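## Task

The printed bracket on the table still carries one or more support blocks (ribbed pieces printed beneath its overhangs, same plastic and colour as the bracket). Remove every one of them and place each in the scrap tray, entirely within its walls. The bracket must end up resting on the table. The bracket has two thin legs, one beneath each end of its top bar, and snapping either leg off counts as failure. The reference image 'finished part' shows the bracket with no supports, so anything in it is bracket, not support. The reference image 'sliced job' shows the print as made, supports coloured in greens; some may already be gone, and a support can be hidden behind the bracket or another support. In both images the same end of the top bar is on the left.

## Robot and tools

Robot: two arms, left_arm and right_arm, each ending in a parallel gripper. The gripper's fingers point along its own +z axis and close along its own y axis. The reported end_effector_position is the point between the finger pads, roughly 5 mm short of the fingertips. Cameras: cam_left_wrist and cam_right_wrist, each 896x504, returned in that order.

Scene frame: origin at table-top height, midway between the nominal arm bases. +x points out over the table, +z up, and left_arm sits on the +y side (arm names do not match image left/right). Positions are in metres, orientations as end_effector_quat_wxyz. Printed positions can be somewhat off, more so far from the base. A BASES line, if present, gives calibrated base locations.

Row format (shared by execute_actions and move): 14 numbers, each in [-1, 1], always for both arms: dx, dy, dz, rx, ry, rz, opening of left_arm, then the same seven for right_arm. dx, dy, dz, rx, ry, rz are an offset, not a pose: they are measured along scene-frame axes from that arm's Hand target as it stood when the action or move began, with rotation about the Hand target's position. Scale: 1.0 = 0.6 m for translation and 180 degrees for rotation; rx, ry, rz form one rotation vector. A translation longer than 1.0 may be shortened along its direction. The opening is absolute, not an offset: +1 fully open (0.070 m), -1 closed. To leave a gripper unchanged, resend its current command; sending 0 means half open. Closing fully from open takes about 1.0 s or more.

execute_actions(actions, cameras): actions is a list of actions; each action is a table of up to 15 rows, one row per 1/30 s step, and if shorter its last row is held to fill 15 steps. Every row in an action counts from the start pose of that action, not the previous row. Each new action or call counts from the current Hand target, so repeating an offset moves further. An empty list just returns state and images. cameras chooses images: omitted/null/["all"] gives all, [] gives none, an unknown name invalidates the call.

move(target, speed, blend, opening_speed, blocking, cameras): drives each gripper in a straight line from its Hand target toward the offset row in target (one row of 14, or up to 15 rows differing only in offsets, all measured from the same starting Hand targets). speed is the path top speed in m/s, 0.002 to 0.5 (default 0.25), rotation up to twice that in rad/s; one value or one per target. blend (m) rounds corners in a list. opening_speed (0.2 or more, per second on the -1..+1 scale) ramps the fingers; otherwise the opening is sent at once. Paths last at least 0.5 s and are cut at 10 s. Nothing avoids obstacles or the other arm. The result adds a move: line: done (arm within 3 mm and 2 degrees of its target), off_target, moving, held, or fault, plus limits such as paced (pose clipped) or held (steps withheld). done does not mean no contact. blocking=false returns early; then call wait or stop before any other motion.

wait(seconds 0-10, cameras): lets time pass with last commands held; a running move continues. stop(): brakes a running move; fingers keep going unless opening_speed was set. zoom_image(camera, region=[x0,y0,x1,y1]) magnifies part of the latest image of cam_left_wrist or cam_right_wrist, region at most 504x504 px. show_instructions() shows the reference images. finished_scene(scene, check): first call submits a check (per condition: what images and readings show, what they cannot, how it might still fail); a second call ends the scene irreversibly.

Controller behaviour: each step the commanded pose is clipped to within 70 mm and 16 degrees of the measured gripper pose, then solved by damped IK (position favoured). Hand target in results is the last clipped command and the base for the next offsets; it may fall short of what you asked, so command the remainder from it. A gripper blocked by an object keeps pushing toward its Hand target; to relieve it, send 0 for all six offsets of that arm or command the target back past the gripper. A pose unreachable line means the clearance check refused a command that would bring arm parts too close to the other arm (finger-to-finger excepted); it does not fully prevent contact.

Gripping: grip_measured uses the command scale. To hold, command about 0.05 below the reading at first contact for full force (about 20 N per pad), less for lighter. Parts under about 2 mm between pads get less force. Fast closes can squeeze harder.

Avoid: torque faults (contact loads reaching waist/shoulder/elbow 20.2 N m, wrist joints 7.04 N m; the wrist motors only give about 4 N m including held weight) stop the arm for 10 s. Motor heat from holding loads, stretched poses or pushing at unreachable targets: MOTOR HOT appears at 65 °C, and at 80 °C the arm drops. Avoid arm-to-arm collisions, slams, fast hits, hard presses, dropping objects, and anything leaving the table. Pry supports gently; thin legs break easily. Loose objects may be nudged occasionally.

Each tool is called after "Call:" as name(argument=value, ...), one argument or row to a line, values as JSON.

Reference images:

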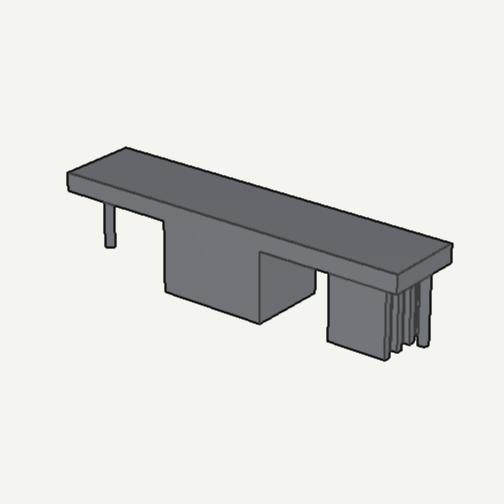

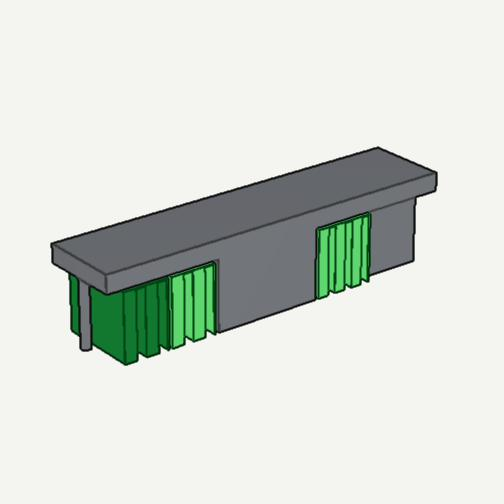

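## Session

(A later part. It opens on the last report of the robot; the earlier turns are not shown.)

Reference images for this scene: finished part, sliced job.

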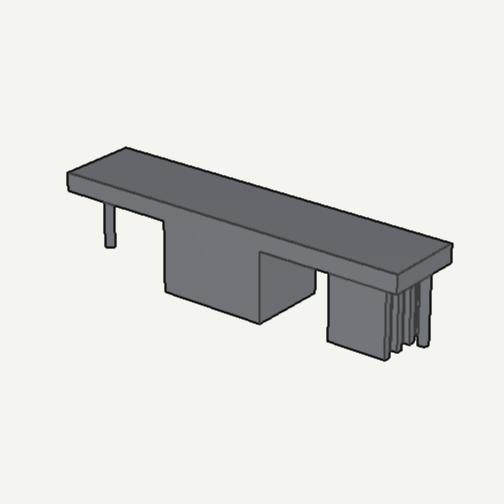

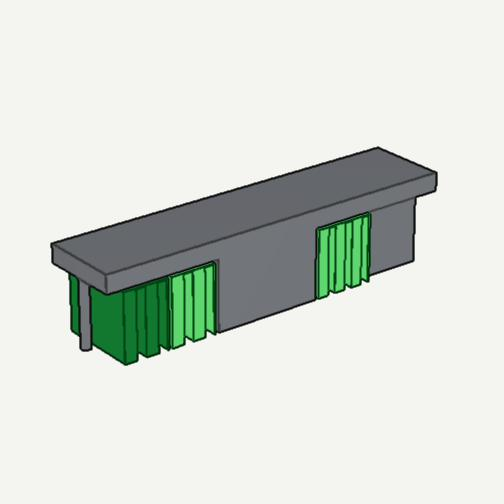

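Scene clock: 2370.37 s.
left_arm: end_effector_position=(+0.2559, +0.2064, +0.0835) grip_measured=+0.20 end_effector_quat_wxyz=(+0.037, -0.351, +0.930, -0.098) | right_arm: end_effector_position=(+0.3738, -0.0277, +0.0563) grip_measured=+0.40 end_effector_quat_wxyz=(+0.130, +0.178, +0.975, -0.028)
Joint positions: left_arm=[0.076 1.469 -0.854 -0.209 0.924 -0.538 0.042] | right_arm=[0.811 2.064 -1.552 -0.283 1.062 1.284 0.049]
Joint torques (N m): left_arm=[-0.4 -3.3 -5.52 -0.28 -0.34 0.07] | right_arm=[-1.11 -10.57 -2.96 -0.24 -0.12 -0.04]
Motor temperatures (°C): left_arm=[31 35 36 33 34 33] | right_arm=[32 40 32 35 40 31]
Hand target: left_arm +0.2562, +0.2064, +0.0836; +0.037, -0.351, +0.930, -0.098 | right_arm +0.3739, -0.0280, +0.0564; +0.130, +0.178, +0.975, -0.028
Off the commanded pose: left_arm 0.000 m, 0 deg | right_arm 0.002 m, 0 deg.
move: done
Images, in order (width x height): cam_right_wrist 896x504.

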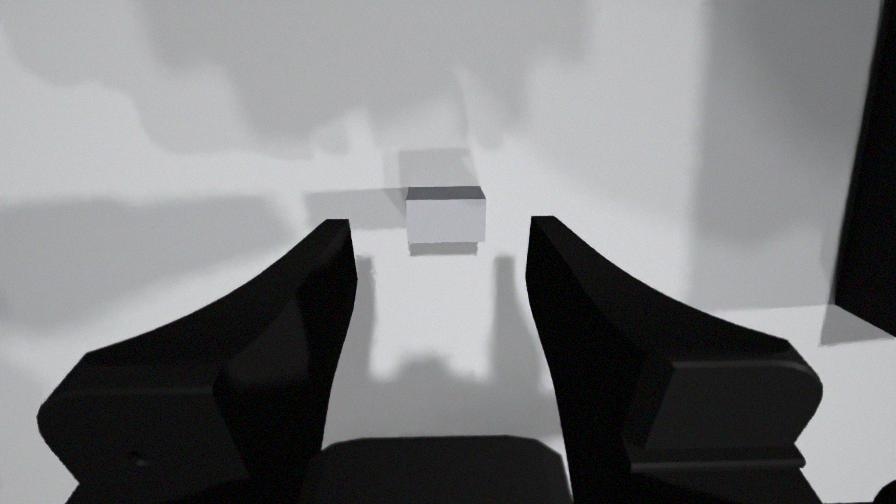

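Call:
move(
  target=[
    [0, 0, 0, 0, 0, 0, 0.2, 0.0025, -0.0028, -0.042, 0, 0, 0, 0.4],
    [0, 0, 0, 0, 0, 0, 0.2, 0.0025, -0.0028, -0.0698, 0, 0, 0, 0.4],
  ],
  speed=[0.15, 0.06],
  blend=[0.003, 0],
  cameras=[],
)

Call:
move(
  target=[0, 0, 0, 0, 0, 0, 0.2, 0, 0, 0, 0, 0, 0, -0.38],
  opening_speed=0.6,
  cameras=["cam_right_wrist"],
)

Call:
zoom_image(
  camera="cam_right_wrist",
  region=[300, 100, 620, 340],
)

Scene clock: 2386.03 s.
left_arm: end_effector_position=(+0.2559, +0.2064, +0.0835) grip_measured=+0.20 end_effector_quat_wxyz=(+0.037, -0.351, +0.930, -0.098) | right_arm: end_effector_position=(+0.3749, -0.0293, +0.0139) grip_measured=+0.40 end_effector_quat_wxyz=(+0.129, +0.178, +0.975, -0.028)
Joint positions: left_arm=[0.076 1.469 -0.854 -0.209 0.924 -0.538 0.042] | right_arm=[0.806 2.122 -1.472 -0.308 0.927 1.325 0.049]
Joint torques (N m): left_arm=[-0.39 -3.3 -5.51 -0.29 -0.35 0.07] | right_arm=[-0.11 -9.96 -3.65 -0.47 0.09 0.04]
Motor temperatures (°C): left_arm=[31 35 36 33 34 33] | right_arm=[32 42 32 34 38 31]
Hand target: left_arm +0.2562, +0.2064, +0.0836; +0.037, -0.351, +0.930, -0.098 | right_arm +0.3750, -0.0294, +0.0143; +0.130, +0.178, +0.975, -0.028
Off the commanded pose: left_arm 0.000 m, 0 deg | right_arm 0.001 m, 0 deg.
move: done
No camera images: "cameras" was empty.

Scene clock: 2387.53 s.
left_arm: end_effector_position=(+0.2559, +0.2064, +0.0835) grip_measured=+0.20 end_effector_quat_wxyz=(+0.037, -0.351, +0.930, -0.098) | right_arm: end_effector_position=(+0.3748, -0.0295, +0.0139) grip_measured=-0.24 end_effector_quat_wxyz=(+0.129, +0.178, +0.975, -0.028)
Joint positions: left_arm=[0.076 1.469 -0.854 -0.209 0.924 -0.538 0.042] | right_arm=[0.806 2.122 -1.472 -0.308 0.928 1.325 0.026]
Joint torques (N m): left_arm=[-0.38 -3.29 -5.5 -0.29 -0.35 0.07] | right_arm=[0.67 -10.97 -4.26 -0.24 0.07 -0.08]
Motor temperatures (°C): left_arm=[31 35 36 33 34 33] | right_arm=[32 42 32 34 38 31]
Hand target: left_arm +0.2562, +0.2064, +0.0836; +0.037, -0.351, +0.930, -0.098 | right_arm +0.3750, -0.0294, +0.0143; +0.130, +0.178, +0.975, -0.028
Off the commanded pose: left_arm 0.000 m, 0 deg | right_arm 0.000 m, 0 deg.
move: done
Images, in order (width x height): cam_right_wrist 896x504.

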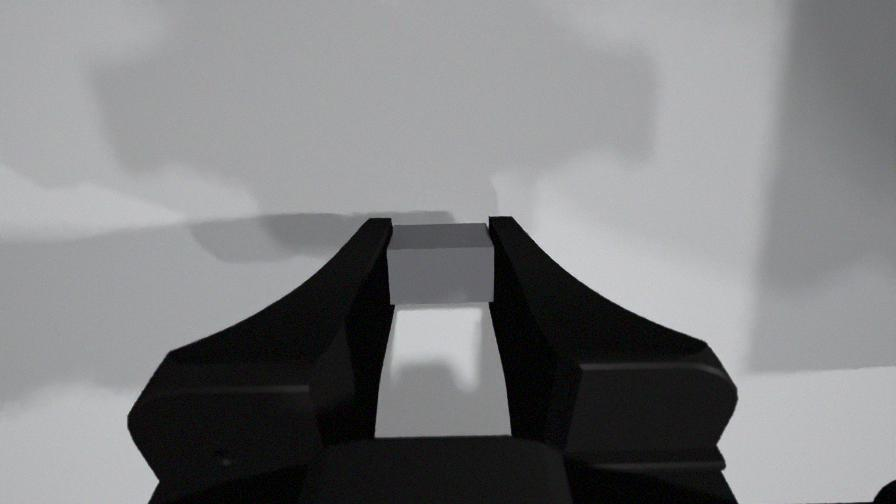

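Scaled by 1.575 from the camera's 896x504 image, which has a finer 1280x720 frame.

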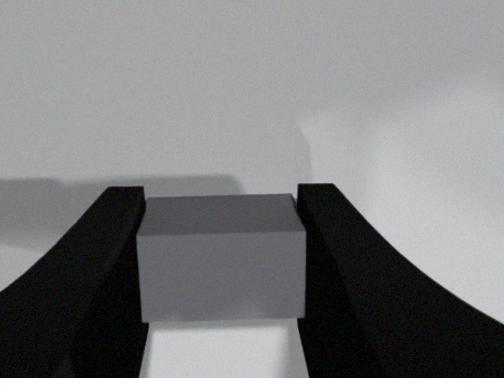

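Call:
move(
  target=[
    [0, 0, 0, 0, 0, 0, 0.2, 0, 0, 0.0917, 0, 0, 0, -0.38],
    [0, 0, 0, 0, 0, 0, 0.2, -0.1383, -0.3393, 0.0917, 0, 0, 0, -0.38],
    [0, 0, 0, 0, 0, 0, 0.2, -0.1383, -0.3393, 0.0153, 0, 0, 0, -0.38],
    [0, 0, 0, 0, 0, 0, 0.2, -0.1383, -0.3393, 0.0028, 0, 0, 0, -0.38],
  ],
  speed=[0.15, 0.25, 0.15, 0.025],
  blend=[0.015, 0.015, 0.001, 0],
  cameras=["cam_right_wrist"],
)

Call:
zoom_image(
  camera="cam_right_wrist",
  region=[300, 100, 620, 340],
)

Scene clock: 2397.13 s.
left_arm: end_effector_position=(+0.2559, +0.2064, +0.0835) grip_measured=+0.20 end_effector_quat_wxyz=(+0.037, -0.351, +0.930, -0.098) | right_arm: end_effector_position=(+0.2940, -0.2341, +0.0170) grip_measured=-0.24 end_effector_quat_wxyz=(+0.129, +0.177, +0.975, -0.029)
Joint positions: left_arm=[0.076 1.469 -0.854 -0.209 0.924 -0.538 0.042] | right_arm=[0.401 1.572 -0.633 -0.357 0.557 1.031 0.026]
Joint torques (N m): left_arm=[-0.37 -3.31 -5.5 -0.3 -0.36 0.08] | right_arm=[0.92 -4.59 -2.31 -0.27 -0.09 0.05]
Motor temperatures (°C): left_arm=[31 35 36 33 34 33] | right_arm=[32 42 32 34 37 31]
Hand target: left_arm +0.2562, +0.2064, +0.0836; +0.037, -0.351, +0.930, -0.098 | right_arm +0.2937, -0.2341, +0.0169; +0.129, +0.176, +0.975, -0.029
Off the commanded pose: left_arm 0.000 m, 0 deg | right_arm 0.002 m, 0 deg.
move: done
Images, in order (width x height): cam_right_wrist 896x504.

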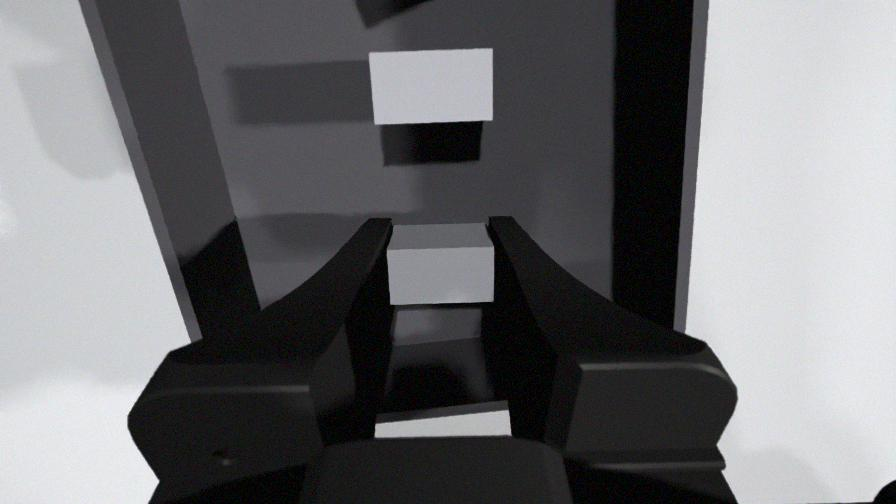

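Scaled by 1.575 from the camera's 896x504 image, which has a finer 1280x720 frame.

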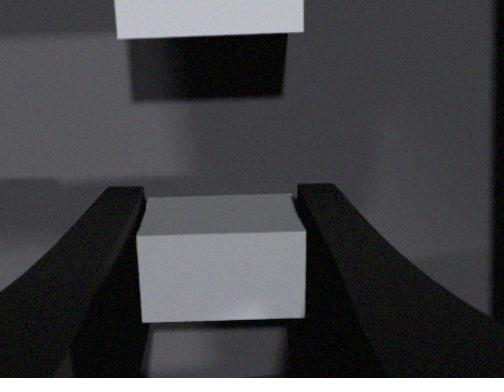

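Call:
move(
  target=[0, 0, 0, 0, 0, 0, 0.2, 0, 0, -0.003, 0, 0, 0, -0.38],
  speed=0.02,
  cameras=[],
)

Scene clock: 2400.47 s.
left_arm: end_effector_position=(+0.2559, +0.2064, +0.0835) grip_measured=+0.20 end_effector_quat_wxyz=(+0.037, -0.351, +0.930, -0.098) | right_arm: end_effector_position=(+0.2947, -0.2338, +0.0165) grip_measured=-0.24 end_effector_quat_wxyz=(+0.131, +0.177, +0.975, -0.028)
Joint positions: left_arm=[0.076 1.469 -0.854 -0.209 0.924 -0.538 0.042] | right_arm=[0.401 1.574 -0.631 -0.362 0.55 1.036 0.027]
Joint torques (N m): left_arm=[-0.37 -3.3 -5.47 -0.31 -0.36 0.08] | right_arm=[0.71 -0.25 0.28 0.18 -0.37 0.14]
Motor temperatures (°C): left_arm=[31 35 36 33 34 33] | right_arm=[32 41 32 34 37 31]
Hand target: left_arm +0.2562, +0.2064, +0.0836; +0.037, -0.351, +0.930, -0.098 | right_arm +0.2937, -0.2341, +0.0151; +0.129, +0.176, +0.975, -0.029
Off the commanded pose: left_arm 0.000 m, 0 deg | right_arm 0.002 m, 0 deg.
move: done
No camera images: "cameras" was empty.

Call:
move(
  target=[0, 0, 0, 0, 0, 0, 0.2, 0, 0, 0.002, 0, 0, 0, 0.1],
  speed=0.02,
  opening_speed=0.8,
  cameras=["cam_right_wrist"],
)

Call:
move(
  target=[0, 0, 0, 0, 0, 0, 0.2, 0, 0, 0.19, 0, 0, 0, 0.1],
  speed=0.2,
  cameras=["cam_right_wrist"],
)

Scene clock: 2492.87 s.
left_arm: end_effector_position=(+0.2559, +0.2064, +0.0835) grip_measured=+0.20 end_effector_quat_wxyz=(+0.037, -0.351, +0.930, -0.098) | right_arm: end_effector_position=(+0.2931, -0.2345, +0.0156) grip_measured=+0.10 end_effector_quat_wxyz=(+0.127, +0.177, +0.975, -0.030)
Joint positions: left_arm=[0.076 1.469 -0.854 -0.209 0.924 -0.538 0.042] | right_arm=[0.401 1.576 -0.63 -0.357 0.556 1.033 0.038]
Joint torques (N m): left_arm=[-0.33 -3.33 -5.43 -0.33 -0.38 0.09] | right_arm=[0.79 -6.15 -3.75 -0.43 -0.24 0.03]
Motor temperatures (°C): left_arm=[31 35 36 33 34 33] | right_arm=[32 37 32 34 43 31]
Hand target: left_arm +0.2562, +0.2064, +0.0836; +0.037, -0.351, +0.930, -0.098 | right_arm +0.2937, -0.2341, +0.0163; +0.129, +0.176, +0.975, -0.029
Off the commanded pose: left_arm 0.000 m, 0 deg | right_arm 0.001 m, 0 deg.
move: done
Images, in order (width x height): cam_right_wrist 896x504.

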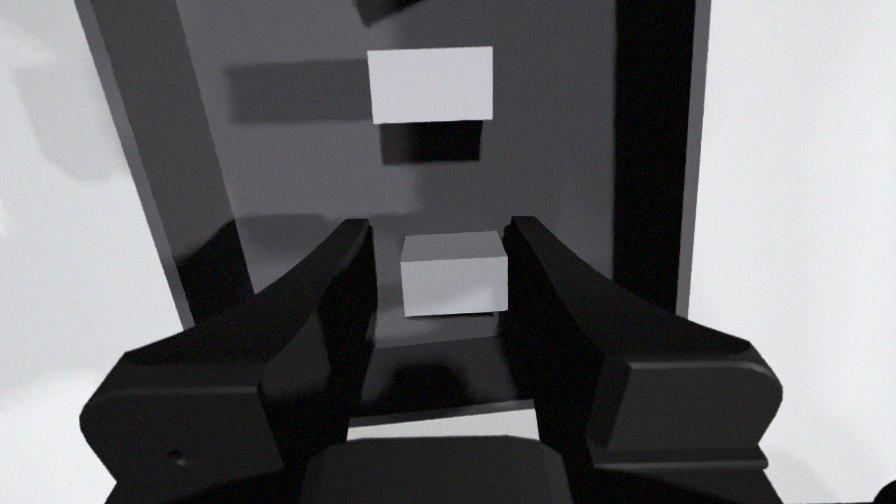

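Scene clock: 2493.87 s.
left_arm: end_effector_position=(+0.2559, +0.2064, +0.0835) grip_measured=+0.20 end_effector_quat_wxyz=(+0.037, -0.351, +0.930, -0.098) | right_arm: end_effector_position=(+0.2943, -0.2351, +0.1322) grip_measured=+0.10 end_effector_quat_wxyz=(+0.131, +0.178, +0.975, -0.030)
Joint positions: left_arm=[0.076 1.469 -0.854 -0.209 0.924 -0.538 0.042] | right_arm=[0.4 1.35 -0.931 -0.217 1.057 0.833 0.038]
Joint torques (N m): left_arm=[-0.34 -3.33 -5.41 -0.33 -0.38 0.09] | right_arm=[-0.47 -3.68 -3.01 -0.17 -0.29 0.03]
Motor temperatures (°C): left_arm=[31 35 36 33 34 33] | right_arm=[32 37 32 34 43 31]
Hand target: left_arm +0.2562, +0.2064, +0.0836; +0.037, -0.351, +0.930, -0.098 | right_arm +0.2939, -0.2354, +0.1312; +0.129, +0.178, +0.975, -0.030
Off the commanded pose: left_arm 0.000 m, 0 deg | right_arm 0.002 m, 0 deg.
move: done
Images, in order (width x height): cam_right_wrist 896x504.

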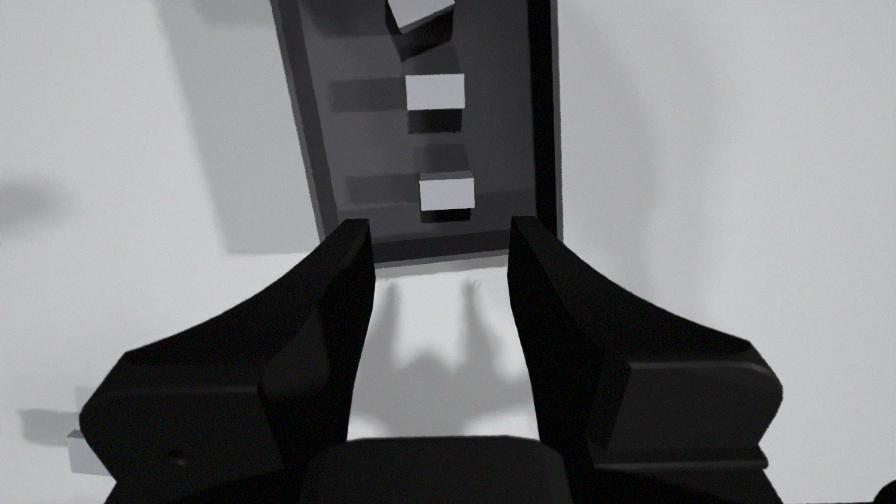

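Call:
move(
  target=[0, 0, 0, 0, 0, 0, 0.2, 0.0102, 0.1757, -0.0187, 0, 0, 0.336, -0.8],
  speed=0.3,
  cameras=["cam_right_wrist"],
)

Call:
zoom_image(
  camera="cam_right_wrist",
  region=[0, 80, 340, 420],
)

Scene clock: 2501.00 s.
left_arm: end_effector_position=(+0.2559, +0.2064, +0.0835) grip_measured=+0.20 end_effector_quat_wxyz=(+0.037, -0.351, +0.930, -0.098) | right_arm: end_effector_position=(+0.2990, -0.1289, +0.1199) grip_measured=-0.80 end_effector_quat_wxyz=(+0.126, -0.338, +0.932, +0.040)
Joint positions: left_arm=[0.076 1.469 -0.854 -0.209 0.924 -0.538 0.042] | right_arm=[0.556 1.478 -1.005 0.039 0.922 -0.177 0.007]
Joint torques (N m): left_arm=[-0.32 -3.34 -5.42 -0.35 -0.39 0.09] | right_arm=[-0.24 -5.16 -4.31 -0.11 -0.18 0.11]
Motor temperatures (°C): left_arm=[31 35 36 33 34 33] | right_arm=[32 37 32 34 42 31]
Hand target: left_arm +0.2562, +0.2064, +0.0836; +0.037, -0.351, +0.930, -0.098 | right_arm +0.2991, -0.1292, +0.1199; +0.126, -0.337, +0.932, +0.040
Off the commanded pose: left_arm 0.000 m, 0 deg | right_arm 0.002 m, 0 deg.
move: done
Images, in order (width x height): cam_right_wrist 896x504.

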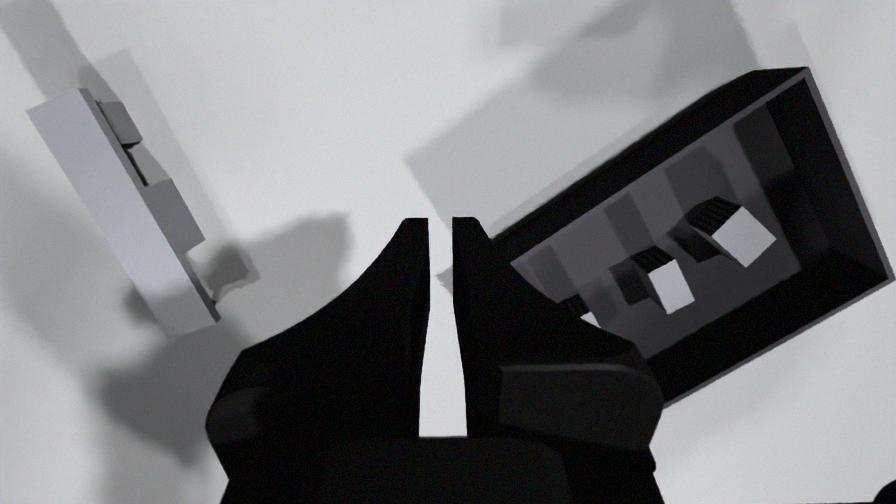

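Scaled by 1.482 from the camera's 896x504 image, which has a finer 1280x720 frame.

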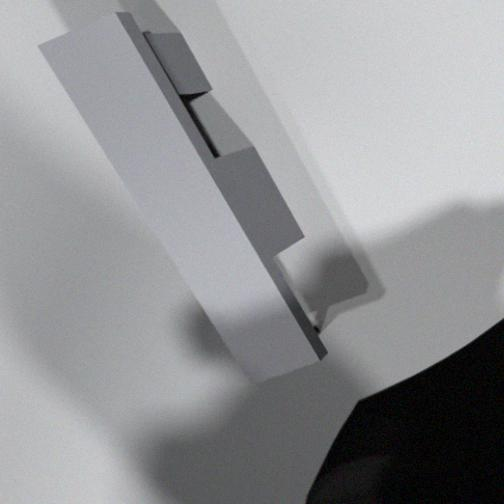

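Call:
zoom_image(
  camera="cam_right_wrist",
  region=[150, 210, 290, 350],
)

Call:
zoom_image(
  camera="cam_right_wrist",
  region=[20, 70, 180, 230],
)

Scaled by 3.600 from the camera's 896x504 image, which has a finer 1280x720 frame.

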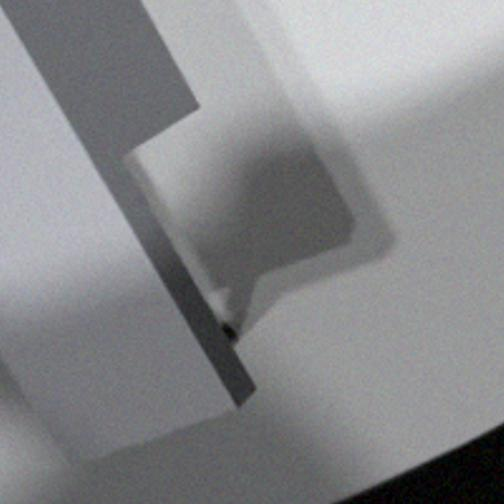

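Scaled by 3.150 from the camera's 896x504 image, which has a finer 1280x720 frame.

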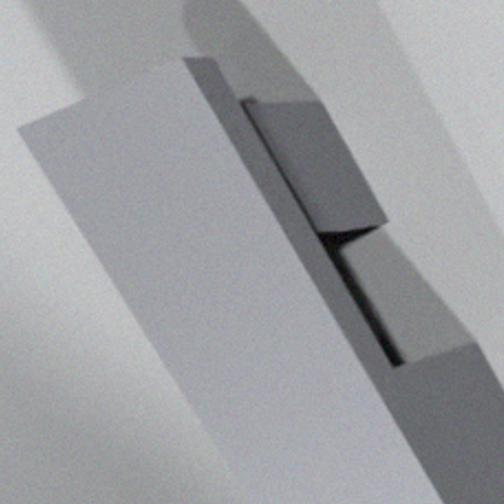

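Call:
move(
  target=[0, 0, 0, 0, 0, 0, 0.2, -0.2985, 0.2653, 0, 0, 0, 0.196, -0.8],
  speed=0.3,
  cameras=["cam_right_wrist"],
)

Call:
zoom_image(
  camera="cam_right_wrist",
  region=[520, 80, 860, 420],
)

Scene clock: 2522.07 s.
left_arm: end_effector_position=(+0.2559, +0.2064, +0.0835) grip_measured=+0.20 end_effector_quat_wxyz=(+0.037, -0.351, +0.930, -0.098) | right_arm: end_effector_position=(+0.1180, +0.0320, +0.1219) grip_measured=-0.80 end_effector_quat_wxyz=(+0.110, -0.604, +0.785, +0.079)
Joint positions: left_arm=[0.076 1.469 -0.854 -0.209 0.924 -0.538 0.042] | right_arm=[1.351 1.558 -1.1 -0.018 0.928 0.031 0.007]
Joint torques (N m): left_arm=[-0.31 -3.33 -5.38 -0.35 -0.4 0.1] | right_arm=[-0.89 -7.18 -2.81 -0.16 -0.13 0.08]
Motor temperatures (°C): left_arm=[31 35 36 33 34 33] | right_arm=[32 37 32 34 39 31]
Hand target: left_arm +0.2562, +0.2064, +0.0836; +0.037, -0.351, +0.930, -0.098 | right_arm +0.1183, +0.0313, +0.1219; +0.110, -0.604, +0.786, +0.079
Off the commanded pose: left_arm 0.000 m, 0 deg | right_arm 0.003 m, 0 deg.
move: done
Images, in order (width x height): cam_right_wrist 896x504.

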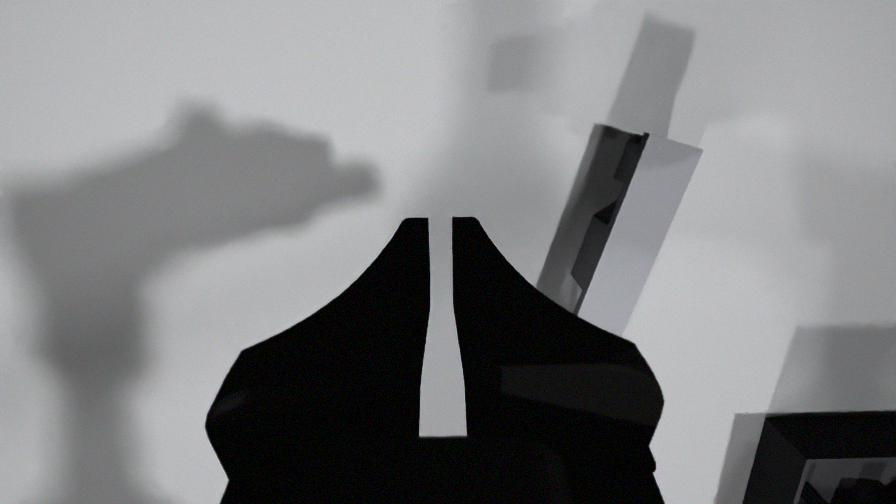

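Scaled by 1.482 from the camera's 896x504 image, which has a finer 1280x720 frame.

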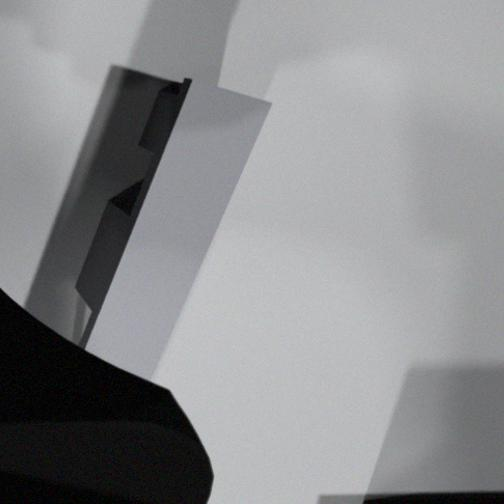

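Call:
zoom_image(
  camera="cam_right_wrist",
  region=[560, 110, 680, 230],
)

Call:
zoom_image(
  camera="cam_right_wrist",
  region=[520, 210, 640, 330],
)

Scaled by 4.200 from the camera's 896x504 image, which has a finer 1280x720 frame.

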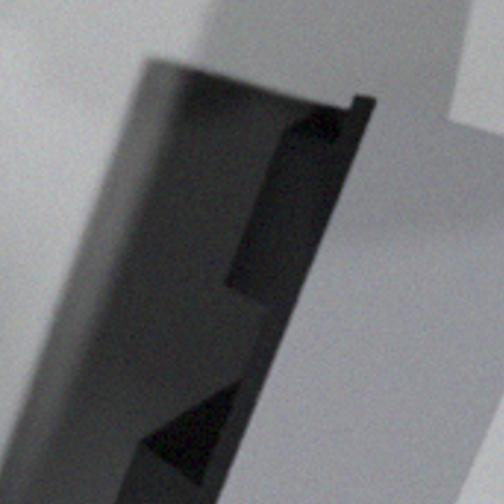

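Scaled by 4.200 from the camera's 896x504 image, which has a finer 1280x720 frame.

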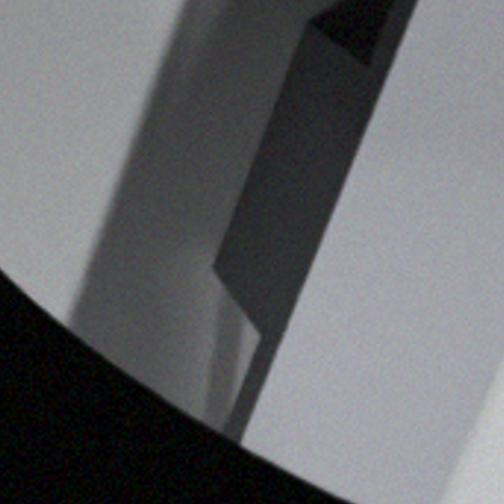

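Call:
finished_scene(
  scene=2,
  check="Support blocks: sliced job shows three (dark, mid at left; one in right gap). Latest pictures: view from tray hover shows three blocks standing on the tray floor, well inside the walls (>=15 mm margin each). Pictures of bracket from the p2 side show left region (under bar between left leg and body) empty with white table visible, right gap between body and end block empty; from the opposite side same, no block there, only body, end block (which belongs per finished part), legs. Left leg tip visible on the table with its shadow; right leg seen attached beside the ribbed end block during lift; Bracket stands level on the table, released, no arm touching it. What pictures can't show fully: the right leg's foot now (in shadow), but it was seen intact during the lift and placement was gentle. Could be missed if a block hid behind the end block, but the RE end view during lift showed only leg and ribs as in finished part.",
)

This call ended nothing. Check each condition that your pictures could not show: look closer or test it, and mend what is not met. Then call finished_scene again.

Call:
move(
  target=[-0.1437, -0.0773, -0.006, 0.0933, -0.0553, -0.2189, -0.8, 0.136, -0.302, 0, 0, 0, -0.16, -0.8],
  speed=0.25,
)

Call:
zoom_image(
  camera="cam_left_wrist",
  region=[560, 20, 896, 300],
)

Scene clock: 2586.43 s.
left_arm: end_effector_position=(+0.1728, +0.1599, +0.0800) grip_measured=-0.80 end_effector_quat_wxyz=(+0.134, -0.001, +0.991, +0.006) | right_arm: end_effector_position=(+0.2019, -0.1517, +0.1223) grip_measured=-0.80 end_effector_quat_wxyz=(+0.126, -0.389, +0.911, +0.046)
Joint positions: left_arm=[-0.487 1.119 -0.536 0.182 0.85 -0.601 0.007] | right_arm=[0.709 1.133 -0.722 0.021 0.979 -0.125 0.007]
Joint torques (N m): left_arm=[1.16 -1.83 -5.59 -0.06 -0.46 0.18] | right_arm=[0.73 -3.16 -3.65 0.09 -0.2 0.1]
Motor temperatures (°C): left_arm=[31 35 36 33 34 33] | right_arm=[32 39 32 34 36 31]
Hand target: left_arm +0.1729, +0.1599, +0.0800; +0.134, -0.001, +0.991, +0.005 | right_arm +0.2017, -0.1514, +0.1223; +0.126, -0.389, +0.911, +0.046
Off the commanded pose: left_arm 0.003 m, 1 deg | right_arm 0.003 m, 0 deg.
move: done

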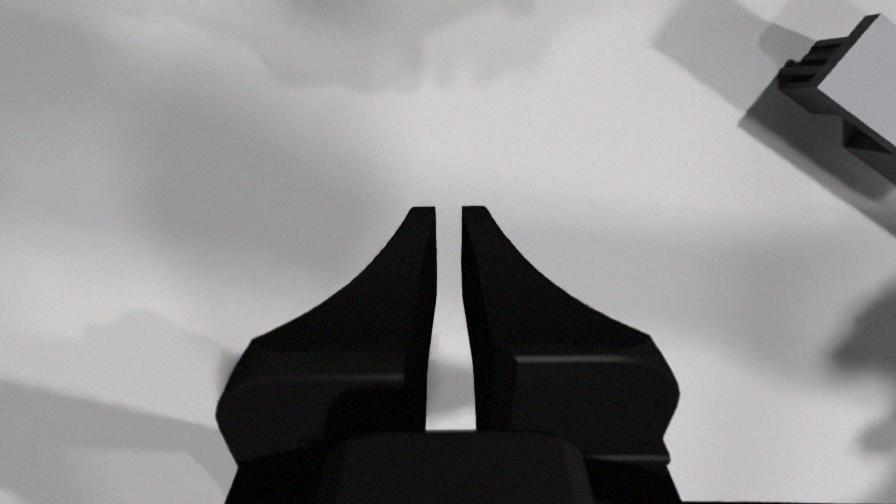

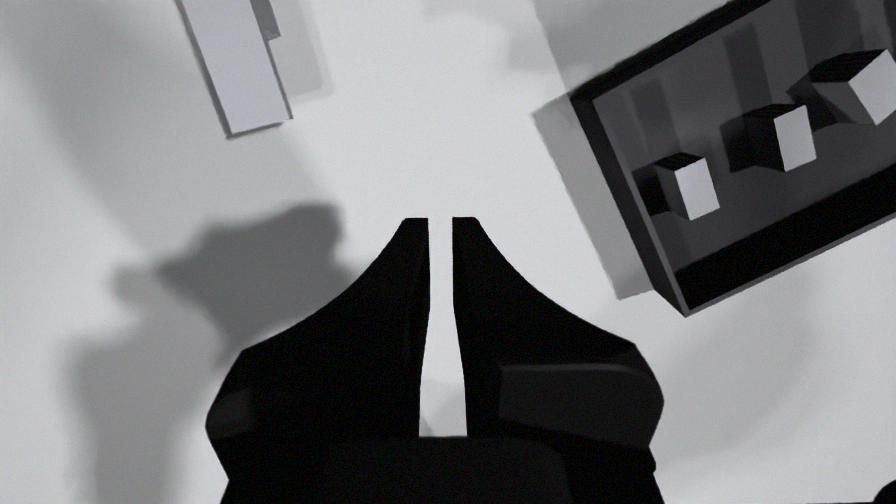

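Scaled by 1.500 from the camera's 896x504 image, which has a finer 1280x720 frame.

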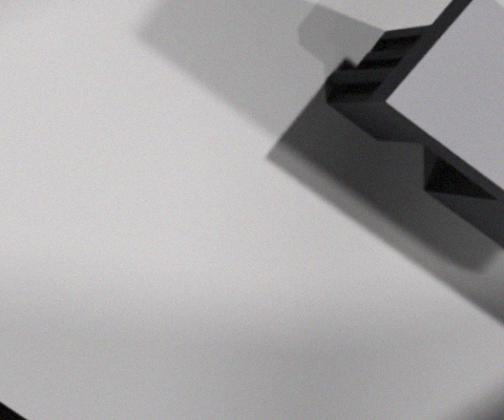

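Call:
zoom_image(
  camera="cam_left_wrist",
  region=[740, 0, 896, 140],
)

Call:
zoom_image(
  camera="cam_right_wrist",
  region=[520, 0, 896, 330],
)

Call:
show_instructions(
)

Scaled by 3.231 from the camera's 896x504 image, which has a finer 1280x720 frame.

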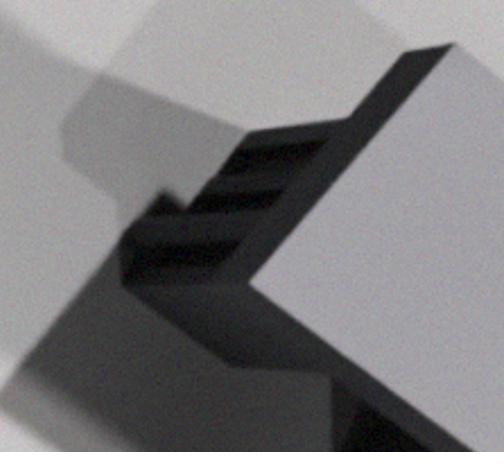

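Scaled by 1.340 from the camera's 896x504 image, which has a finer 1280x720 frame.

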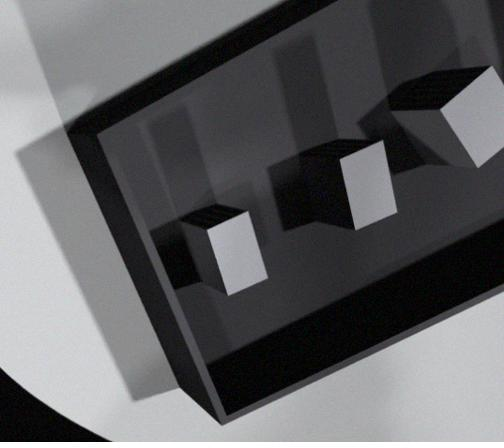

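Reference images for this scene: finished part, sliced job.

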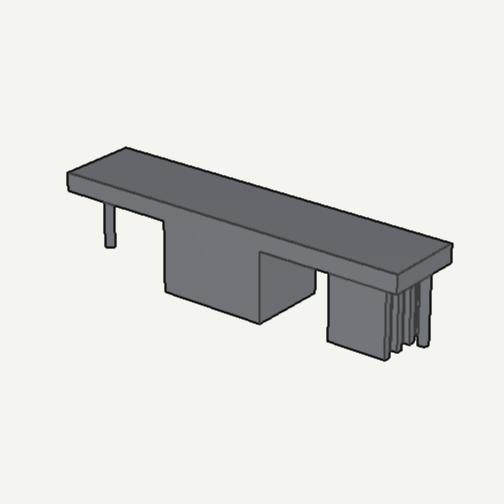

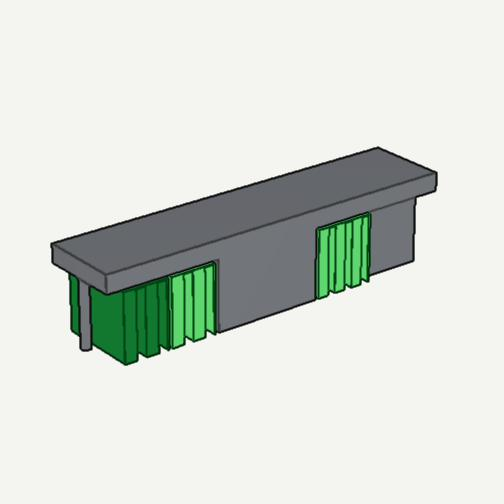

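Call:
finished_scene(
  scene=2,
  check="Re-checked with new pictures: left camera view of the right end shows only the ribbed end block (belongs, ribs face the end as in finished part) and the right leg with its foot on the table; no extra block. Views from both long sides show the left span (leg to body) and right gap empty; left leg foot visible on table. Tray picture shows all three blocks (19 mm, 15 mm, 15 mm) standing on the tray floor, well inside the walls. Bracket stands on the table, released, no arm in contact. A miss could only be from something hidden, but all sides of the bracket have now been viewed.",
)

The scene is finished: the task was done.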